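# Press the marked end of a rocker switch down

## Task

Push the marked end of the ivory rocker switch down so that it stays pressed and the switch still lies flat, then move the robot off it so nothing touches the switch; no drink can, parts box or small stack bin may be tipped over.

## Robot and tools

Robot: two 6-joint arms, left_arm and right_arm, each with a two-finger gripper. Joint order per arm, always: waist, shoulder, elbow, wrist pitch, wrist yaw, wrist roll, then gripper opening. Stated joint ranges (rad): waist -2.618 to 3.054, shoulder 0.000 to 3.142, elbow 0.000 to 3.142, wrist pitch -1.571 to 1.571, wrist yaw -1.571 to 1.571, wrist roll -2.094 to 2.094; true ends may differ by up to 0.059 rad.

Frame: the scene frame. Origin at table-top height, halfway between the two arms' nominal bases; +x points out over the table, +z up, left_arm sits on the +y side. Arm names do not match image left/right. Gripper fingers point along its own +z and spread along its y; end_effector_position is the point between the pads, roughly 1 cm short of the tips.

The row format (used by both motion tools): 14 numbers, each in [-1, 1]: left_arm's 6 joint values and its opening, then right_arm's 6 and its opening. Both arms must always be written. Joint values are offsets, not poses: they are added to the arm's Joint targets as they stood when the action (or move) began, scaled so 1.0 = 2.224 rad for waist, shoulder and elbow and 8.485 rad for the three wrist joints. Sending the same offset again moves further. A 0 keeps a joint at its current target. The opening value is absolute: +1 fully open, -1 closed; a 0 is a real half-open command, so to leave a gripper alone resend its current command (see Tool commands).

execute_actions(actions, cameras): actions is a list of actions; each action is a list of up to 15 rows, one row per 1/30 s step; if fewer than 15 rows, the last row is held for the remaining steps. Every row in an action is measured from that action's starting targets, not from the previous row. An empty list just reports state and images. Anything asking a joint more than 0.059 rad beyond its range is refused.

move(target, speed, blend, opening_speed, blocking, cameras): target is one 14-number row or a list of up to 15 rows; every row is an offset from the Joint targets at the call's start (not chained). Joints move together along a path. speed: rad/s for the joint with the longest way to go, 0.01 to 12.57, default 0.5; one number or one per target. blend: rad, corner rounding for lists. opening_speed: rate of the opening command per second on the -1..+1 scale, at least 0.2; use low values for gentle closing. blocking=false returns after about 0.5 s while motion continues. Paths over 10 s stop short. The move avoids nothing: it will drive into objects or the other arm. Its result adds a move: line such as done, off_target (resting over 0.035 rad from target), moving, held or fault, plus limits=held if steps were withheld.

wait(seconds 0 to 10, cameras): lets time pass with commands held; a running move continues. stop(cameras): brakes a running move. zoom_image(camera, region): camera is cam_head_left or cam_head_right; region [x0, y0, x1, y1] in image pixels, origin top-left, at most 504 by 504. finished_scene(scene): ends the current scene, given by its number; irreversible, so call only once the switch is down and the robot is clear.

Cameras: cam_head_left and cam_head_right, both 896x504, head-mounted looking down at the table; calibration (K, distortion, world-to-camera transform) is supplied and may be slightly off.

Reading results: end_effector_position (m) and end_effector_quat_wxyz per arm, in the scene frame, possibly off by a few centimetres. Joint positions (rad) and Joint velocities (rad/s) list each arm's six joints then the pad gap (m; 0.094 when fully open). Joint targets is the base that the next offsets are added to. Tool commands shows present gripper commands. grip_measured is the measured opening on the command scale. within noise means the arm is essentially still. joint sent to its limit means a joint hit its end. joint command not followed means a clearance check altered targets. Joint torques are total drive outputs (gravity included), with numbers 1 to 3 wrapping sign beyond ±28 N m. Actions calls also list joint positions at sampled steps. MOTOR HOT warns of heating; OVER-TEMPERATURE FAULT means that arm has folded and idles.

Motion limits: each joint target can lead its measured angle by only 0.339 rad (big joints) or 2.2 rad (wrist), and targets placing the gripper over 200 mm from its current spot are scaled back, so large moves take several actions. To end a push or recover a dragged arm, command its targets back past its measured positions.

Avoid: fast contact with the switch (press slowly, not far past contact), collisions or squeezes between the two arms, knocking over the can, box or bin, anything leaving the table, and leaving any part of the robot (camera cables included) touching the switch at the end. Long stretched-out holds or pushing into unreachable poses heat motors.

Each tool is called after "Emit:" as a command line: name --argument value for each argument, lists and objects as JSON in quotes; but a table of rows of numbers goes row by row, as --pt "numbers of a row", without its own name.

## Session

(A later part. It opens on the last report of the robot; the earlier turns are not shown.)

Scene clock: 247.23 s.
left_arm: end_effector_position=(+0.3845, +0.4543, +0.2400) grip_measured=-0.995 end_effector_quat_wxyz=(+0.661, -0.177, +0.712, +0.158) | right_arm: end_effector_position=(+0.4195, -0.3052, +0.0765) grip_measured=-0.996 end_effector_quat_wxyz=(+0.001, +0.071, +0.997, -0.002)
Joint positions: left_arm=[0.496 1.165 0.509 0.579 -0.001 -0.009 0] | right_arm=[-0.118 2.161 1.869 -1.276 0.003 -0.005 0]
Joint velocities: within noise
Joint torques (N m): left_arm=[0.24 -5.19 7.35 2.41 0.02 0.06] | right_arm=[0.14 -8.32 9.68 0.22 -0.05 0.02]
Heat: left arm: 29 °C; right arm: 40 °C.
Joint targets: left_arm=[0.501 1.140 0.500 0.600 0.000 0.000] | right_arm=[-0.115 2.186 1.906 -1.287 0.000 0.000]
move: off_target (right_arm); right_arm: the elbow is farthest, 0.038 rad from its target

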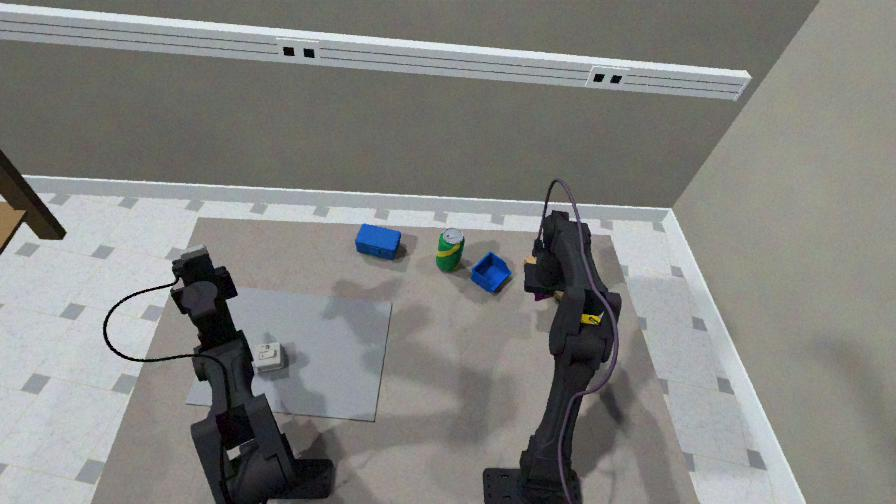

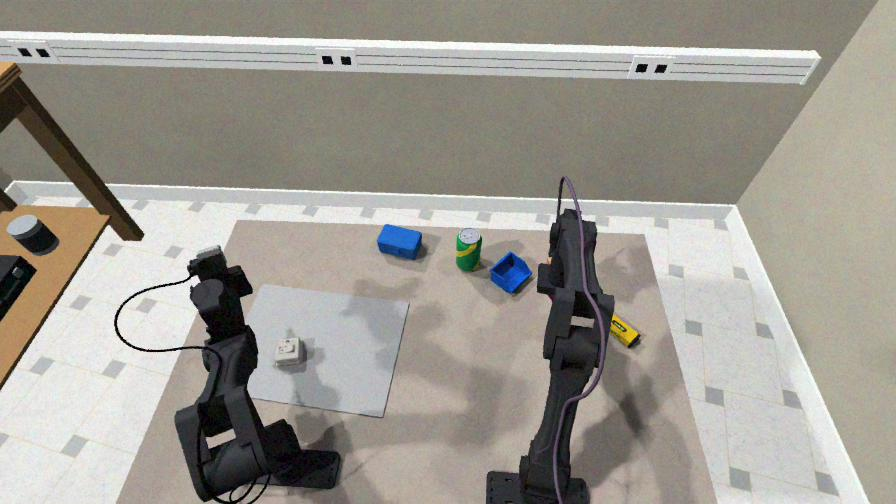

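Emit:
move --target '[0, 0, 0, 0, 0, 0, -1, 0.05958, -0.20953, -0.35027, 0.03972, 0, 0, -1]' --speed 0.5

Emit:
zoom_image --camera "cam_head_left" --region '[470, 300, 560, 372]'

Emit:
zoom_image --camera "cam_head_right" --region '[490, 300, 580, 372]'

Scene clock: 253.17 s.
left_arm: end_effector_position=(+0.3845, +0.4543, +0.2400) grip_measured=-0.995 end_effector_quat_wxyz=(+0.661, -0.177, +0.712, +0.158) | right_arm: end_effector_position=(+0.3073, -0.2485, +0.0385) grip_measured=-0.996 end_effector_quat_wxyz=(-0.001, +0.006, +1.000, -0.002)
Joint positions: left_arm=[0.496 1.165 0.509 0.579 -0.001 -0.009 0] | right_arm=[0.014 1.755 1.144 -0.963 0.003 -0.005 0]
Joint velocities: within noise
Joint torques (N m): left_arm=[0.4 -5.2 7.27 2.42 0.05 0.07] | right_arm=[0.29 -9.07 4.79 0.48 -0.05 0.03]
Heat: left arm: 30 °C; right arm: 38 °C.
Joint targets: left_arm=[0.501 1.140 0.500 0.600 0.000 0.000] | right_arm=[0.017 1.720 1.127 -0.950 0.000 0.000]
move: done

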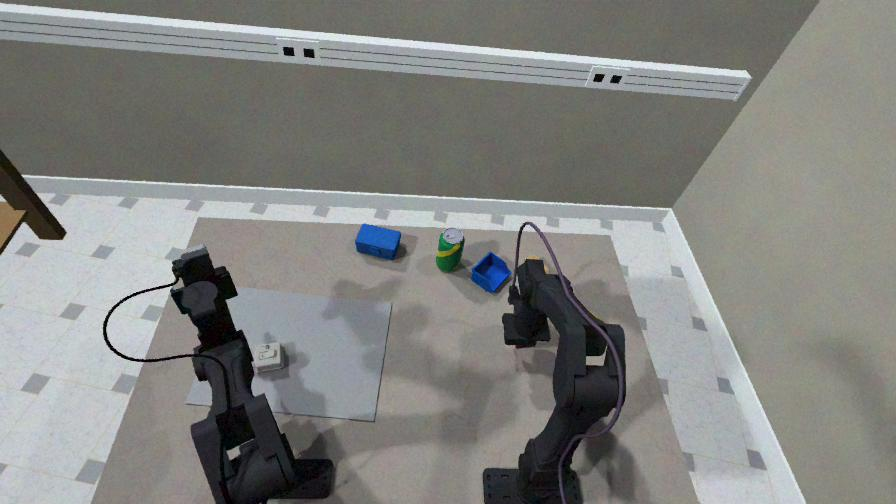

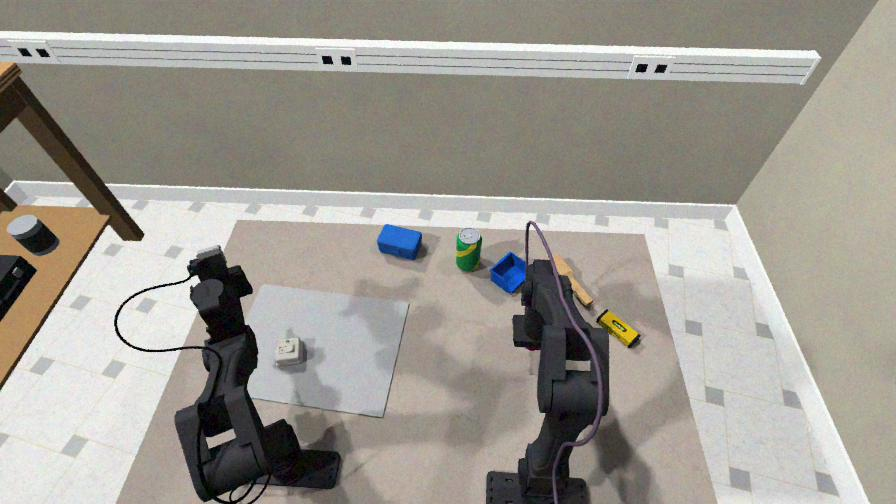

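Scaled by 5.600 from the camera's 896x504 image, which has a finer 1280x720 frame.

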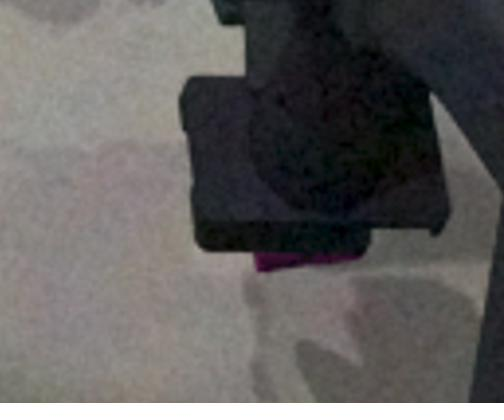

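Scaled by 5.600 from the camera's 896x504 image, which has a finer 1280x720 frame.

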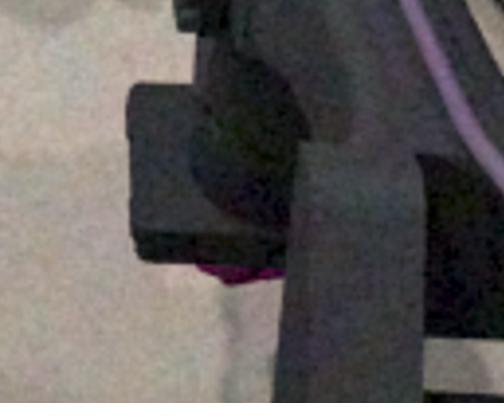

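Emit:
move --target '[0, 0, 0, 0, 0, 0, -1, 0, 0.03642, -0.03282, 0.01308, 0, 0, -1]' --speed 0.06 --cameras '[]'

Scene clock: 258.60 s.
left_arm: end_effector_position=(+0.3845, +0.4543, +0.2400) grip_measured=-0.995 end_effector_quat_wxyz=(+0.661, -0.177, +0.712, +0.158) | right_arm: end_effector_position=(+0.3067, -0.2485, +0.0140) grip_measured=-0.996 end_effector_quat_wxyz=(+0.004, +0.006, +1.000, -0.002)
Joint positions: left_arm=[0.496 1.165 0.509 0.58 -0.001 -0.009 0] | right_arm=[0.014 1.782 1.072 -0.853 0.003 -0.005 0]
Joint velocities: within noise
Joint torques (N m): left_arm=[0.4 -5.19 7.24 2.42 0.05 0.07] | right_arm=[0.29 -5.26 4.51 0.55 -0.04 0.02]
Heat: left arm: 32 °C; right arm: 37 °C.
Joint targets: left_arm=[0.501 1.140 0.500 0.600 0.000 0.000] | right_arm=[0.017 1.801 1.054 -0.839 0.000 0.000]
move: done
No camera images: "cameras" was empty.

Emit:
move --target '[0, 0, 0, 0, 0, 0, -1, 0, 0.00665, -0.00778, 0.00378, 0, 0, -1]' --speed 0.05 --cameras '[]'

Scene clock: 260.87 s.
left_arm: end_effector_position=(+0.3845, +0.4543, +0.2400) grip_measured=-0.995 end_effector_quat_wxyz=(+0.661, -0.177, +0.712, +0.158) | right_arm: end_effector_position=(+0.3069, -0.2485, +0.0064) grip_measured=-0.996 end_effector_quat_wxyz=(+0.004, +0.006, +1.000, -0.002)
Joint positions: left_arm=[0.496 1.165 0.509 0.58 -0.001 -0.009 0] | right_arm=[0.014 1.796 1.055 -0.821 0.003 -0.005 0]
Joint velocities: within noise
Joint torques (N m): left_arm=[0.35 -5.23 7.19 2.4 0.03 0.07] | right_arm=[0.29 -5.26 4.38 0.58 -0.05 0.03]
Heat: left arm: 32 °C; right arm: 37 °C.
Joint targets: left_arm=[0.501 1.140 0.500 0.600 0.000 0.000] | right_arm=[0.017 1.816 1.037 -0.807 0.000 0.000]
move: done
No camera images: "cameras" was empty.

Emit:
move --target '[0, 0, 0, 0, 0, 0, -1, 0, 0.00715, -0.00733, 0.0038, 0, 0, -1]' --speed 0.05 --cameras '[]'

Scene clock: 262.67 s.
left_arm: end_effector_position=(+0.3845, +0.4543, +0.2400) grip_measured=-0.995 end_effector_quat_wxyz=(+0.661, -0.177, +0.712, +0.158) | right_arm: end_effector_position=(+0.3089, -0.2485, +0.0049) grip_measured=-0.996 end_effector_quat_wxyz=(+0.008, +0.006, +1.000, -0.002)
Joint positions: left_arm=[0.496 1.165 0.509 0.58 -0.001 -0.009 0] | right_arm=[0.014 1.8 1.053 -0.808 0.003 -0.005 0]
Joint velocities: within noise
Joint torques (N m): left_arm=[0.28 -5.23 7.16 2.42 0.02 0.07] | right_arm=[0.29 -4.4 3.28 0.75 -0.05 0.03]
Heat: left arm: 32 °C; right arm: 37 °C.
Joint targets: left_arm=[0.501 1.140 0.500 0.600 0.000 0.000] | right_arm=[0.017 1.831 1.021 -0.774 0.000 0.000]
move: done
No camera images: "cameras" was empty.

Emit:
move --pt "0 0 0 0 0 0 -1 0 -0.0589 0.058 -0.02428 0 0 -1" --pt "-0.64433 0.27698 0.29708 -0.1855 0 0 -1 -0.23246 -0.30621 -0.23426 0.16193 0 0 -1" --speed 0.6

Scene clock: 271.40 s.
left_arm: end_effector_position=(+0.2100, +0.0283, +0.0408) grip_measured=-0.995 end_effector_quat_wxyz=(+0.001, +0.454, +0.891, +0.000) | right_arm: end_effector_position=(+0.3479, -0.4430, +0.2424) grip_measured=-0.996 end_effector_quat_wxyz=(+0.655, +0.190, +0.709, -0.180)
Joint positions: left_arm=[-0.933 1.738 1.135 -0.965 -0.001 -0.009 0] | right_arm=[-0.496 1.172 0.523 0.573 0.004 -0.005 0]
Joint velocities: within noise
Joint torques (N m): left_arm=[-0.03 -5.42 8.98 0.44 0.03 0.04] | right_arm=[-0.34 -4.34 5.85 2.36 -0.06 0.02]
Heat: left arm: 32 °C; right arm: 37 °C.
Joint targets: left_arm=[-0.933 1.756 1.161 -0.974 0.000 0.000] | right_arm=[-0.500 1.150 0.500 0.600 0.000 0.000]
move: done

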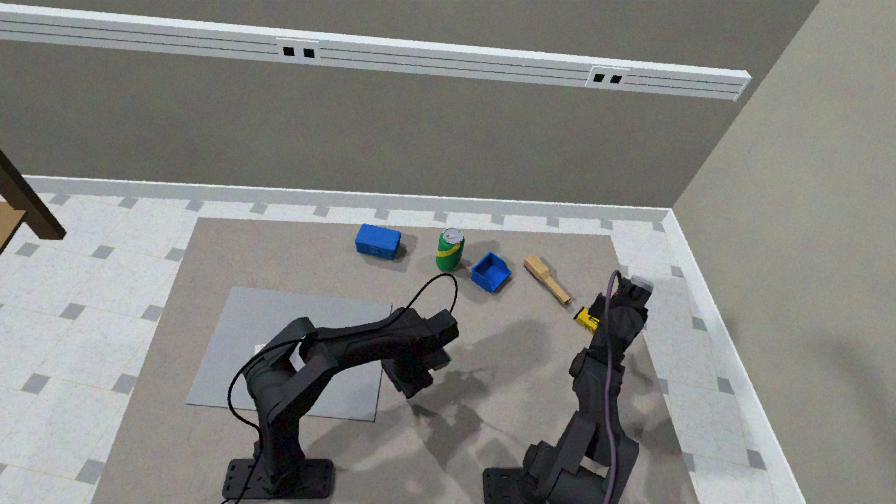

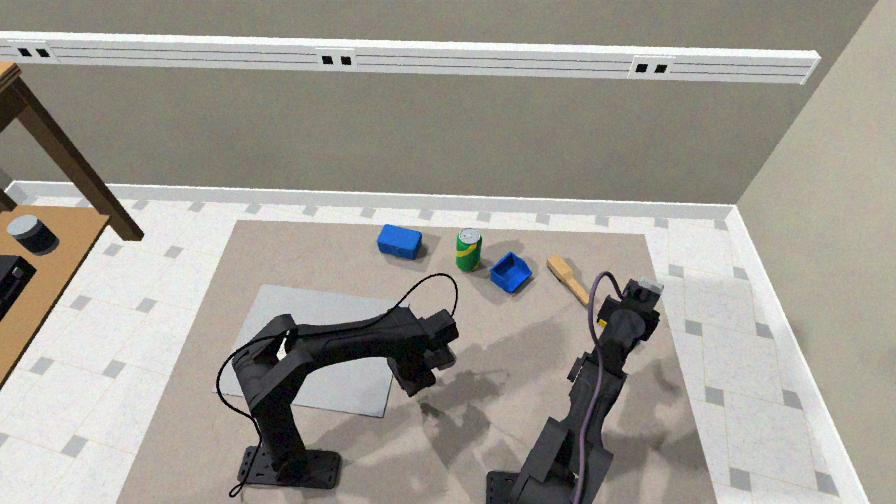

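Emit:
move --target '[0, 0.02023, -0.04631, 0.01603, 0, 0, -1, 0, 0, 0, 0, 0, 0, -1]' --speed 0.08 --cameras '[]'

Emit:
move --target '[0, 0.00665, -0.00778, 0.00378, 0, 0, -1, 0, 0, 0, 0, 0, 0, -1]' --speed 0.05 --cameras '[]'

Emit:
move --target '[0, 0.00715, -0.00733, 0.0038, 0, 0, -1, 0, 0, 0, 0, 0, 0, -1]' --speed 0.05 --cameras '[]'

Scene clock: 275.20 s.
left_arm: end_effector_position=(+0.2094, +0.0292, +0.0122) grip_measured=-0.995 end_effector_quat_wxyz=(+0.000, +0.454, +0.891, +0.001) | right_arm: end_effector_position=(+0.3480, -0.4430, +0.2426) grip_measured=-0.996 end_effector_quat_wxyz=(+0.656, +0.190, +0.708, -0.180)
Joint positions: left_arm=[-0.933 1.782 1.064 -0.854 -0.001 -0.009 0] | right_arm=[-0.496 1.172 0.523 0.573 0.004 -0.005 0]
Joint velocities: within noise
Joint torques (N m): left_arm=[-0.05 -5.52 5.63 0.67 0.03 0.08] | right_arm=[-0.34 -4.33 5.85 2.4 -0.06 0.03]
Heat: left arm: 31 °C; right arm: 38 °C.
Joint targets: left_arm=[-0.933 1.801 1.058 -0.838 0.000 0.000] | right_arm=[-0.500 1.150 0.500 0.600 0.000 0.000]
move: done
No camera images: "cameras" was empty.

Scene clock: 276.17 s.
left_arm: end_effector_position=(+0.2095, +0.0290, +0.0062) grip_measured=-0.995 end_effector_quat_wxyz=(+0.000, +0.454, +0.891, +0.000) | right_arm: end_effector_position=(+0.3480, -0.4430, +0.2426) grip_measured=-0.996 end_effector_quat_wxyz=(+0.656, +0.190, +0.708, -0.180)
Joint positions: left_arm=[-0.933 1.794 1.051 -0.828 -0.001 -0.009 0] | right_arm=[-0.496 1.172 0.523 0.573 0.004 -0.005 0]
Joint velocities: within noise
Joint torques (N m): left_arm=[0.06 -5.2 5.04 0.75 0.03 0.04] | right_arm=[-0.34 -4.33 5.85 2.4 -0.06 0.03]
Heat: left arm: 31 °C; right arm: 38 °C.
Joint targets: left_arm=[-0.933 1.816 1.041 -0.806 0.000 0.000] | right_arm=[-0.500 1.150 0.500 0.600 0.000 0.000]
move: done
No camera images: "cameras" was empty.

Scene clock: 277.03 s.
left_arm: end_effector_position=(+0.2094, +0.0291, +0.0054) grip_measured=-0.995 end_effector_quat_wxyz=(+0.001, +0.454, +0.891, +0.000) | right_arm: end_effector_position=(+0.3480, -0.4430, +0.2426) grip_measured=-0.996 end_effector_quat_wxyz=(+0.656, +0.190, +0.708, -0.180)
Joint positions: left_arm=[-0.933 1.794 1.047 -0.823 -0.001 -0.009 0] | right_arm=[-0.496 1.172 0.523 0.573 0.004 -0.005 0]
Joint velocities: within noise
Joint torques (N m): left_arm=[0.01 -3.86 3.95 1.04 -0.01 0.04] | right_arm=[-0.34 -4.33 5.85 2.4 -0.06 0.02]
Heat: left arm: 31 °C; right arm: 39 °C.
Joint targets: left_arm=[-0.933 1.832 1.024 -0.774 0.000 0.000] | right_arm=[-0.500 1.150 0.500 0.599 0.000 0.000]
move: off_target (left_arm); left_arm: the wrist pitch is farthest, 0.050 rad from its target
No camera images: "cameras" was empty.

Emit:
move --pt "0 -0.05935 0.07914 -0.03253 0 0 -1 0 0 0 0 0 0 -1" --pt "0.41951 -0.28417 -0.05576 0.06765 0 0 -1 0 0 0 0 0 0 -1" --pt "0.42626 -0.1304 -0.30216 0.19906 -0.01674 -0.0053 -1 0 0 0 0 0 0 -1" --speed 0.8

Scene clock: 307.50 s.
left_arm: end_effector_position=(+0.4317, +0.2921, +0.1112) grip_measured=-0.995 end_effector_quat_wxyz=(+0.601, -0.049, +0.797, +0.038) | right_arm: end_effector_position=(+0.3480, -0.4430, +0.2427) grip_measured=-0.996 end_effector_quat_wxyz=(+0.656, +0.190, +0.708, -0.180)
Joint positions: left_arm=[0.009 1.53 0.356 0.894 -0.128 -0.035 0] | right_arm=[-0.496 1.172 0.523 0.574 0.004 -0.005 0]
Joint velocities: within noise
Joint torques (N m): left_arm=[0.55 -3.69 5.64 2.38 -0.15 -0.14] | right_arm=[-0.34 -4.33 5.85 2.39 -0.06 0.02]
Heat: left arm: 29 °C; right arm: 42 °C.
Joint targets: left_arm=[0.015 1.542 0.352 0.915 -0.142 -0.045] | right_arm=[-0.500 1.150 0.500 0.600 0.000 0.000]
move: done

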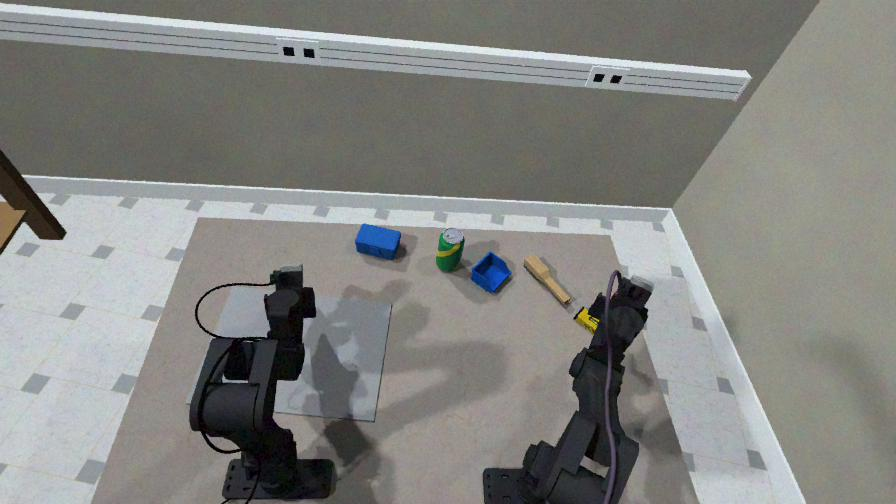

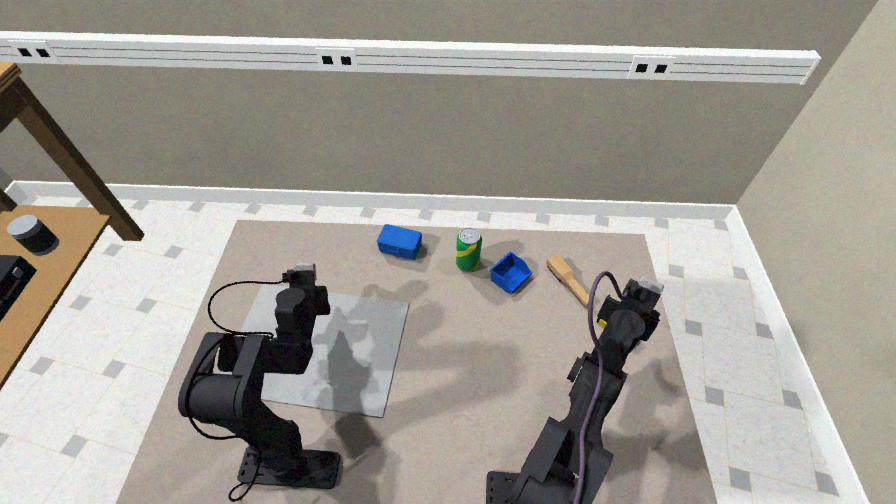

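Emit:
move --pt "0.09276 -0.13129 0.26888 -0.15498 0.01674 0.0053 -1 0 0 0 0 0 0 -1" --pt "0.09276 0.01506 0.34141 -0.23826 0.01674 0.0053 -1 0 0 0 0 0 0 -1" --pt "0.09276 0.0473 0.25895 -0.20925 0.01674 0.0053 -1 0 0 0 0 0 0 -1" --pt "0.09276 0.0478 0.25895 -0.20925 0.01674 0.0053 -1 0 0 0 0 0 0 -1" --pt "0.09276 0.01506 0.34141 -0.23826 0.01674 0.0053 -1 0 0 0 0 0 0 -1" --pt "0.29 -0.13129 0.26888 -0.15498 0.01674 0.0053 -1 0 0 0 0 0 0 -1" --speed '[1.5, 1.2, 0.25, 0.1, 0.8, 1.5]' --blend '[0.3, 0.05, 0, 0, 0.1, 0]'

Emit:
zoom_image --camera "cam_head_right" --region '[245, 320, 315, 376]'

Scene clock: 320.10 s.
left_arm: end_effector_position=(+0.3378, +0.4985, +0.1856) grip_measured=-0.995 end_effector_quat_wxyz=(+0.386, -0.291, +0.866, +0.127) | right_arm: end_effector_position=(+0.3480, -0.4430, +0.2427) grip_measured=-0.996 end_effector_quat_wxyz=(+0.656, +0.190, +0.708, -0.180)
Joint positions: left_arm=[0.656 1.273 0.958 -0.42 -0.003 -0.009 0] | right_arm=[-0.496 1.172 0.523 0.574 0.004 -0.005 0]
Joint velocities: within noise
Joint torques (N m): left_arm=[0.31 -5.93 7.38 2.11 0.03 0.09] | right_arm=[-0.35 -4.33 5.85 2.4 -0.06 0.02]
Heat: left arm: 31 °C; right arm: 43 °C.
Joint targets: left_arm=[0.660 1.250 0.950 -0.400 0.000 0.000] | right_arm=[-0.500 1.150 0.500 0.599 0.000 0.000]
move: done

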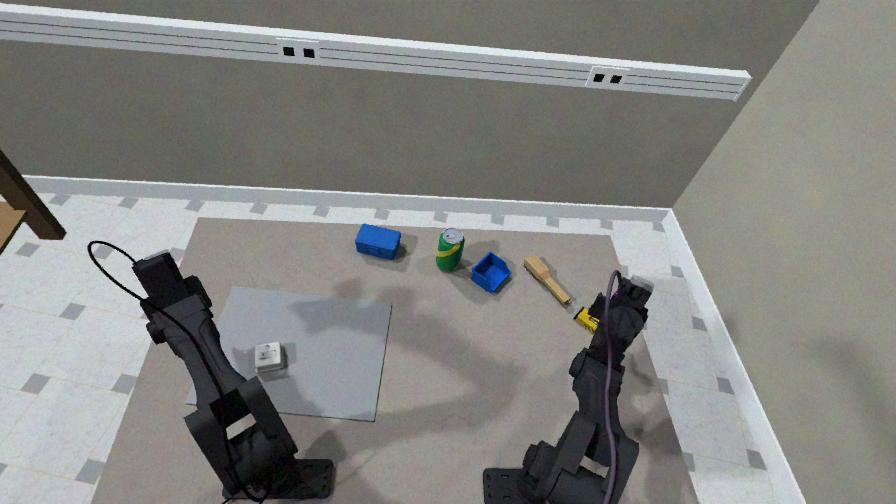

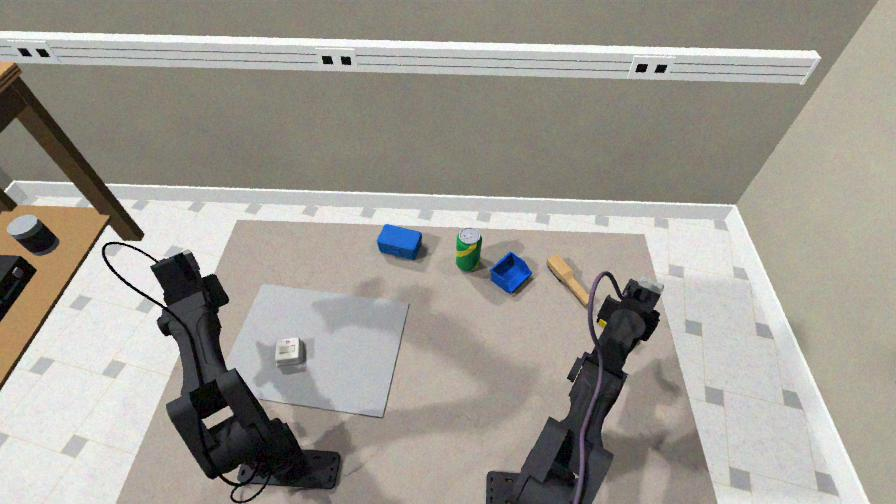

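Scaled by 7.200 from the camera's 896x504 image, which has a finer 1280x720 frame.

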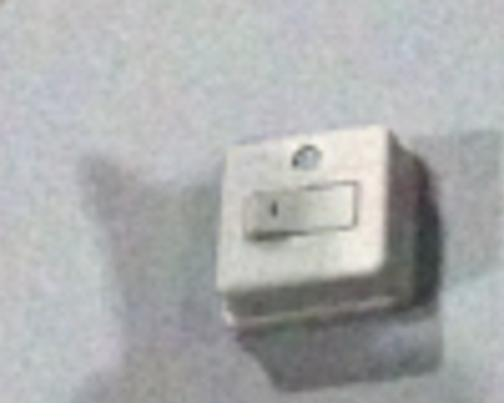

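Emit:
move --pt "-0.16569 0.14991 0.07621 -0.08332 0 0 -1 0 0 0 0 0 0 -1" --pt "-0.16569 0.18206 -0.00612 -0.05437 0 0 -1 0 0 0 0 0 0 -1" --pt "-0.16569 0.1826 -0.00612 -0.05437 0 0 -1 0 0 0 0 0 0 -1" --pt "-0.16569 0.14991 0.07621 -0.08332 0 0 -1 0 0 0 0 0 0 -1" --pt "0 0 0 0 0 0 -1 0 0 0 0 0 0 -1" --speed '[1.5, 0.35, 0.1, 1.0, 1.5]' --blend '[0.05, 0, 0, 0.1, 0]'

Emit:
zoom_image --camera "cam_head_right" --region '[245, 320, 315, 376]'

Scene clock: 326.20 s.
left_arm: end_effector_position=(+0.3381, +0.4982, +0.1856) grip_measured=-0.995 end_effector_quat_wxyz=(+0.386, -0.291, +0.866, +0.126) | right_arm: end_effector_position=(+0.3480, -0.4430, +0.2428) grip_measured=-0.996 end_effector_quat_wxyz=(+0.656, +0.190, +0.708, -0.180)
Joint positions: left_arm=[0.655 1.273 0.958 -0.42 -0.002 -0.009 0] | right_arm=[-0.496 1.172 0.523 0.574 0.004 -0.005 0]
Joint velocities: within noise
Joint torques (N m): left_arm=[0.38 -5.93 7.49 2.08 0.02 0.08] | right_arm=[-0.35 -4.34 5.85 2.39 -0.06 0.03]
Heat: left arm: 30 °C; right arm: 43 °C.
Joint targets: left_arm=[0.660 1.250 0.950 -0.400 0.000 0.000] | right_arm=[-0.500 1.150 0.500 0.600 0.000 0.000]
move: done

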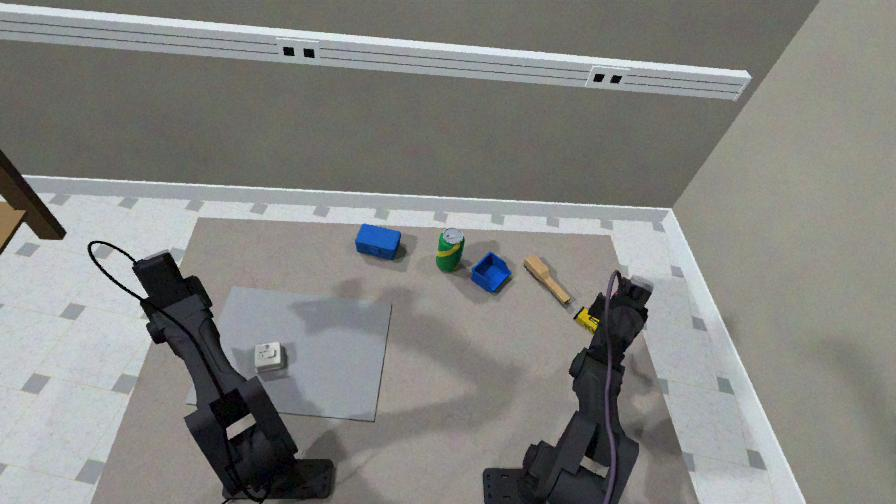

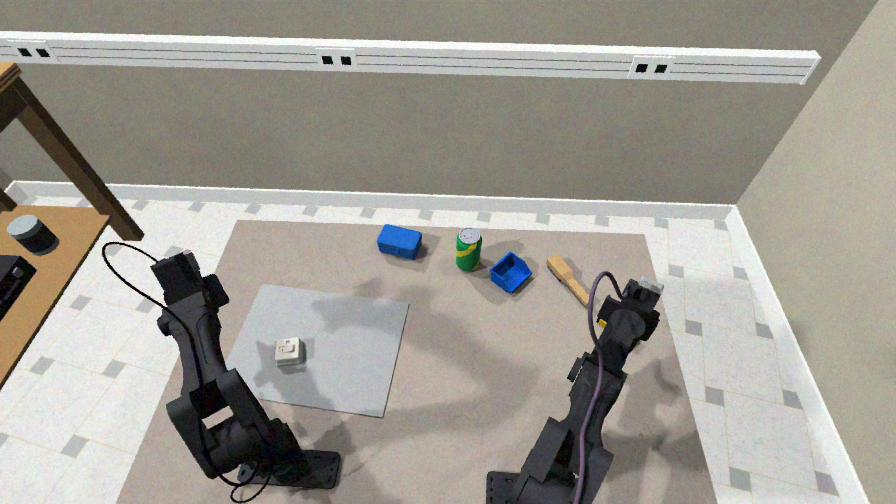

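Scaled by 7.200 from the camera's 896x504 image, which has a finer 1280x720 frame.

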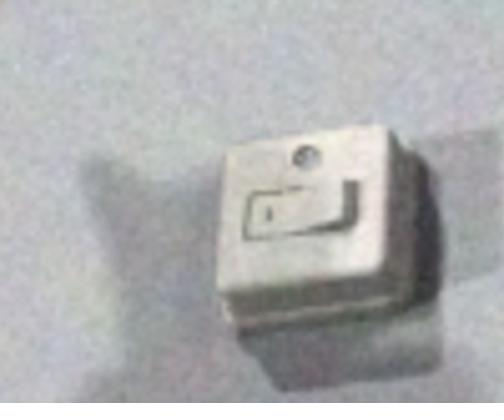

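Emit:
finished_scene --scene 1

The scene is finished: the task was done.


## Next scene

The same job, from a new start.

Emit:
execute_actions --actions '[]'

Scene clock: 0.00 s.
left_arm: end_effector_position=(+0.4364, +0.2538, +0.1116) grip_measured=+1.000 end_effector_quat_wxyz=(+0.579, +0.028, +0.810, -0.084) | right_arm: end_effector_position=(+0.3944, -0.2769, +0.0830) grip_measured=+1.000 end_effector_quat_wxyz=(+0.563, +0.034, +0.826, +0.021)
Joint positions: left_arm=[0.065 1.514 0.411 0.774 0.215 -0.036 0.094] | right_arm=[-0.117 1.567 0.353 0.835 -0.132 0.026 0.094]
Joint velocities: within noise
Joint torques (N m): no reading
Heat: left arm: 24 °C; right arm: 30 °C.
Joint targets: left_arm=[0.065 1.504 0.421 0.784 0.216 -0.036] | right_arm=[-0.117 1.560 0.360 0.835 -0.133 0.026]
Tool commands: left_gripper/opening=+1.0 right_gripper/opening=+1.0

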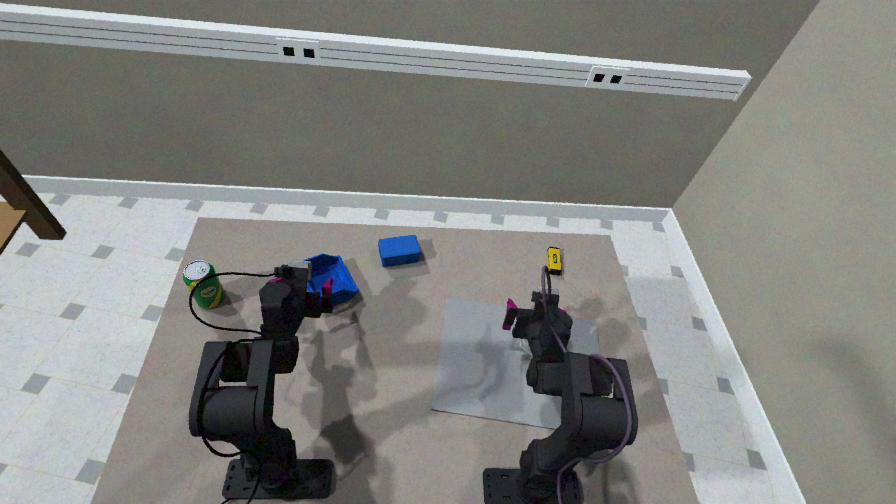

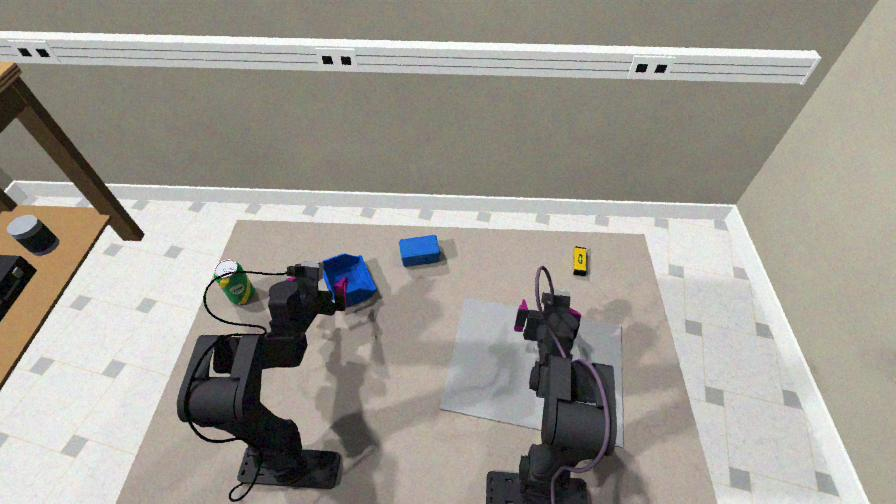

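Emit:
move --target '[0, 0, 0, 0, 0, 0, 1, -0.24, -0.1394, 0.2653, -0.1456, 0.0157, -0.0031, -1]' --speed 1.5 --opening_speed 1.6

Emit:
zoom_image --camera "cam_head_left" --region '[490, 310, 580, 382]'

Emit:
zoom_image --camera "cam_head_right" --region '[510, 310, 600, 382]'

Scene clock: 3.33 s.
left_arm: end_effector_position=(+0.4364, +0.2538, +0.1116) grip_measured=+1.000 end_effector_quat_wxyz=(+0.579, +0.028, +0.810, -0.084) | right_arm: end_effector_position=(+0.2982, -0.4763, +0.1742) grip_measured=-0.996 end_effector_quat_wxyz=(+0.380, +0.304, +0.864, -0.128)
Joint positions: left_arm=[0.065 1.514 0.411 0.774 0.215 -0.036 0.094] | right_arm=[-0.647 1.267 0.916 -0.394 -0.01 0.004 0]
Joint velocities: within noise
Joint torques (N m): left_arm=[-0.08 -5.3 7.36 2.2 0.09 -0.01] | right_arm=[-0.35 -4.79 10.62 1.64 0.11 -0.07]
Heat: left arm: 25 °C; right arm: 30 °C.
Joint targets: left_arm=[0.065 1.504 0.421 0.784 0.216 -0.036] | right_arm=[-0.651 1.250 0.950 -0.400 0.000 -0.001]
move: done

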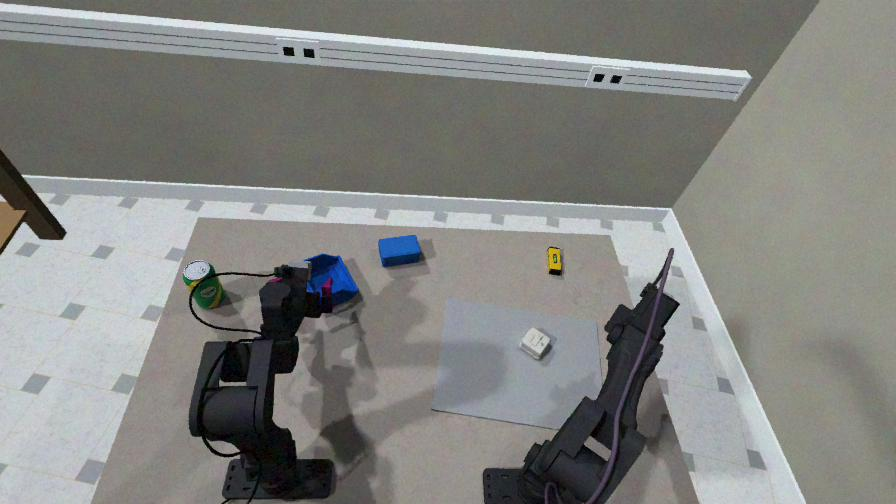

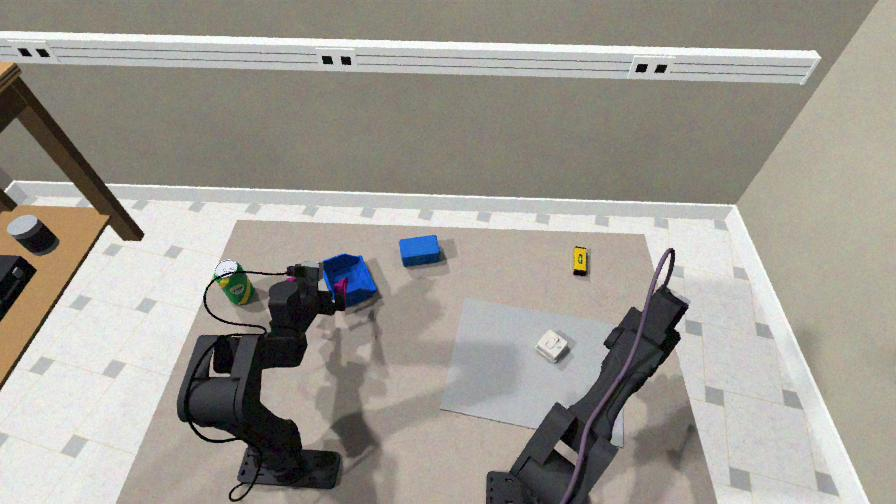

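Scaled by 5.600 from the camera's 896x504 image, which has a finer 1280x720 frame.

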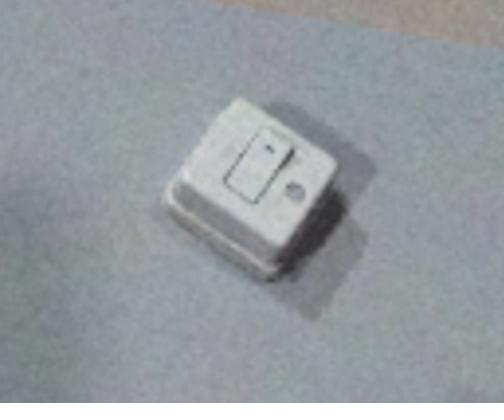

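Scaled by 5.600 from the camera's 896x504 image, which has a finer 1280x720 frame.

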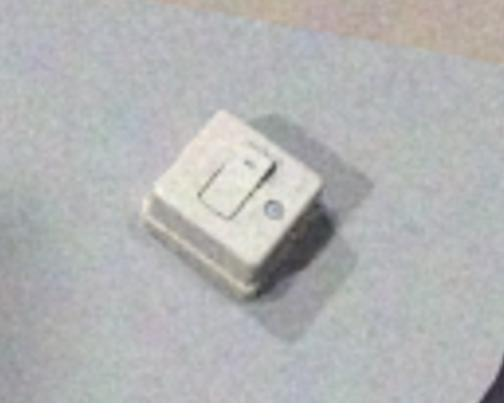

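Emit:
move --pt "0 0 0 0 0 0 1 0.22194 0.2826 0.2299 -0.08834 0 0 -1" --pt "0 0 0 0 0 0 1 0.22194 0.30715 0.14164 -0.06196 0 0 -1" --pt "0 0 0 0 0 0 1 0.22194 0.3076 0.14164 -0.06196 0 0 -1" --pt "0 0 0 0 0 0 1 0.22194 0.2826 0.2299 -0.08834 0 0 -1" --pt "0 0 0 0 0 0 1 0.05 0.05 0.05 -0.01 0 0 -1" --speed '[1.5, 0.35, 0.1, 1.0, 1.5]' --blend '[0.05, 0, 0, 0.1, 0]'

Emit:
zoom_image --camera "cam_head_left" --region '[490, 310, 580, 382]'

Emit:
zoom_image --camera "cam_head_right" --region '[510, 310, 600, 382]'

Scene clock: 10.67 s.
left_arm: end_effector_position=(+0.4364, +0.2538, +0.1116) grip_measured=+1.000 end_effector_quat_wxyz=(+0.579, +0.028, +0.810, -0.084) | right_arm: end_effector_position=(+0.3384, -0.4554, +0.1863) grip_measured=-0.997 end_effector_quat_wxyz=(+0.362, +0.260, +0.889, -0.106)
Joint positions: left_arm=[0.065 1.514 0.411 0.774 0.215 -0.036 0.094] | right_arm=[-0.537 1.379 1.085 -0.503 0.002 0.002 0]
Joint velocities: within noise
Joint torques (N m): left_arm=[-0.02 -5.26 7.23 2.24 0.07 -0.03] | right_arm=[-0.27 -5.76 5.78 1.87 -0.02 -0.05]
Heat: left arm: 27 °C; right arm: 31 °C.
Joint targets: left_arm=[0.065 1.504 0.421 0.784 0.216 -0.036] | right_arm=[-0.540 1.361 1.061 -0.485 0.000 -0.001]
move: done

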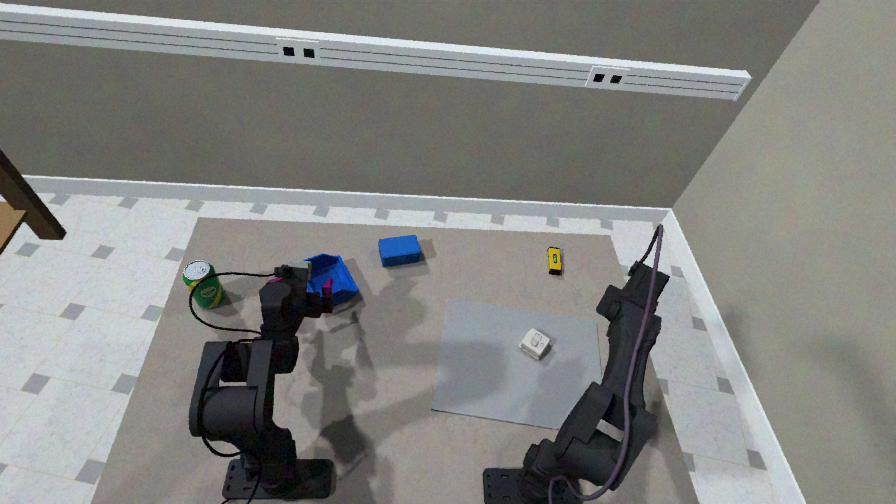

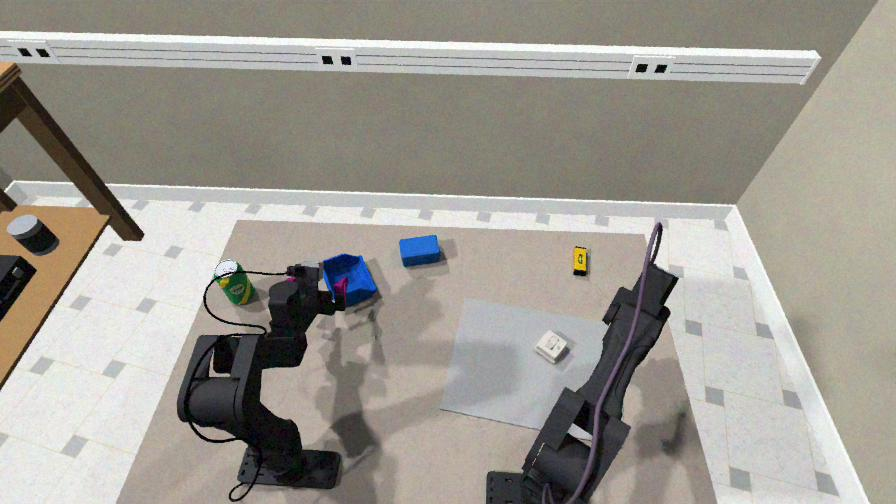

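Scaled by 5.600 from the camera's 896x504 image, which has a finer 1280x720 frame.

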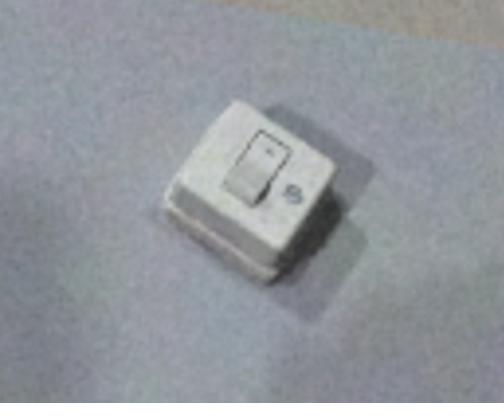

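Scaled by 5.600 from the camera's 896x504 image, which has a finer 1280x720 frame.

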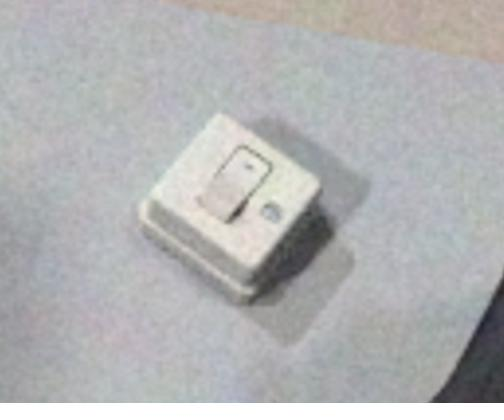

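Flipped: the marked end is down and the arm is clear.

Emit:
finished_scene --scene 2

The scene is finished: the task was done.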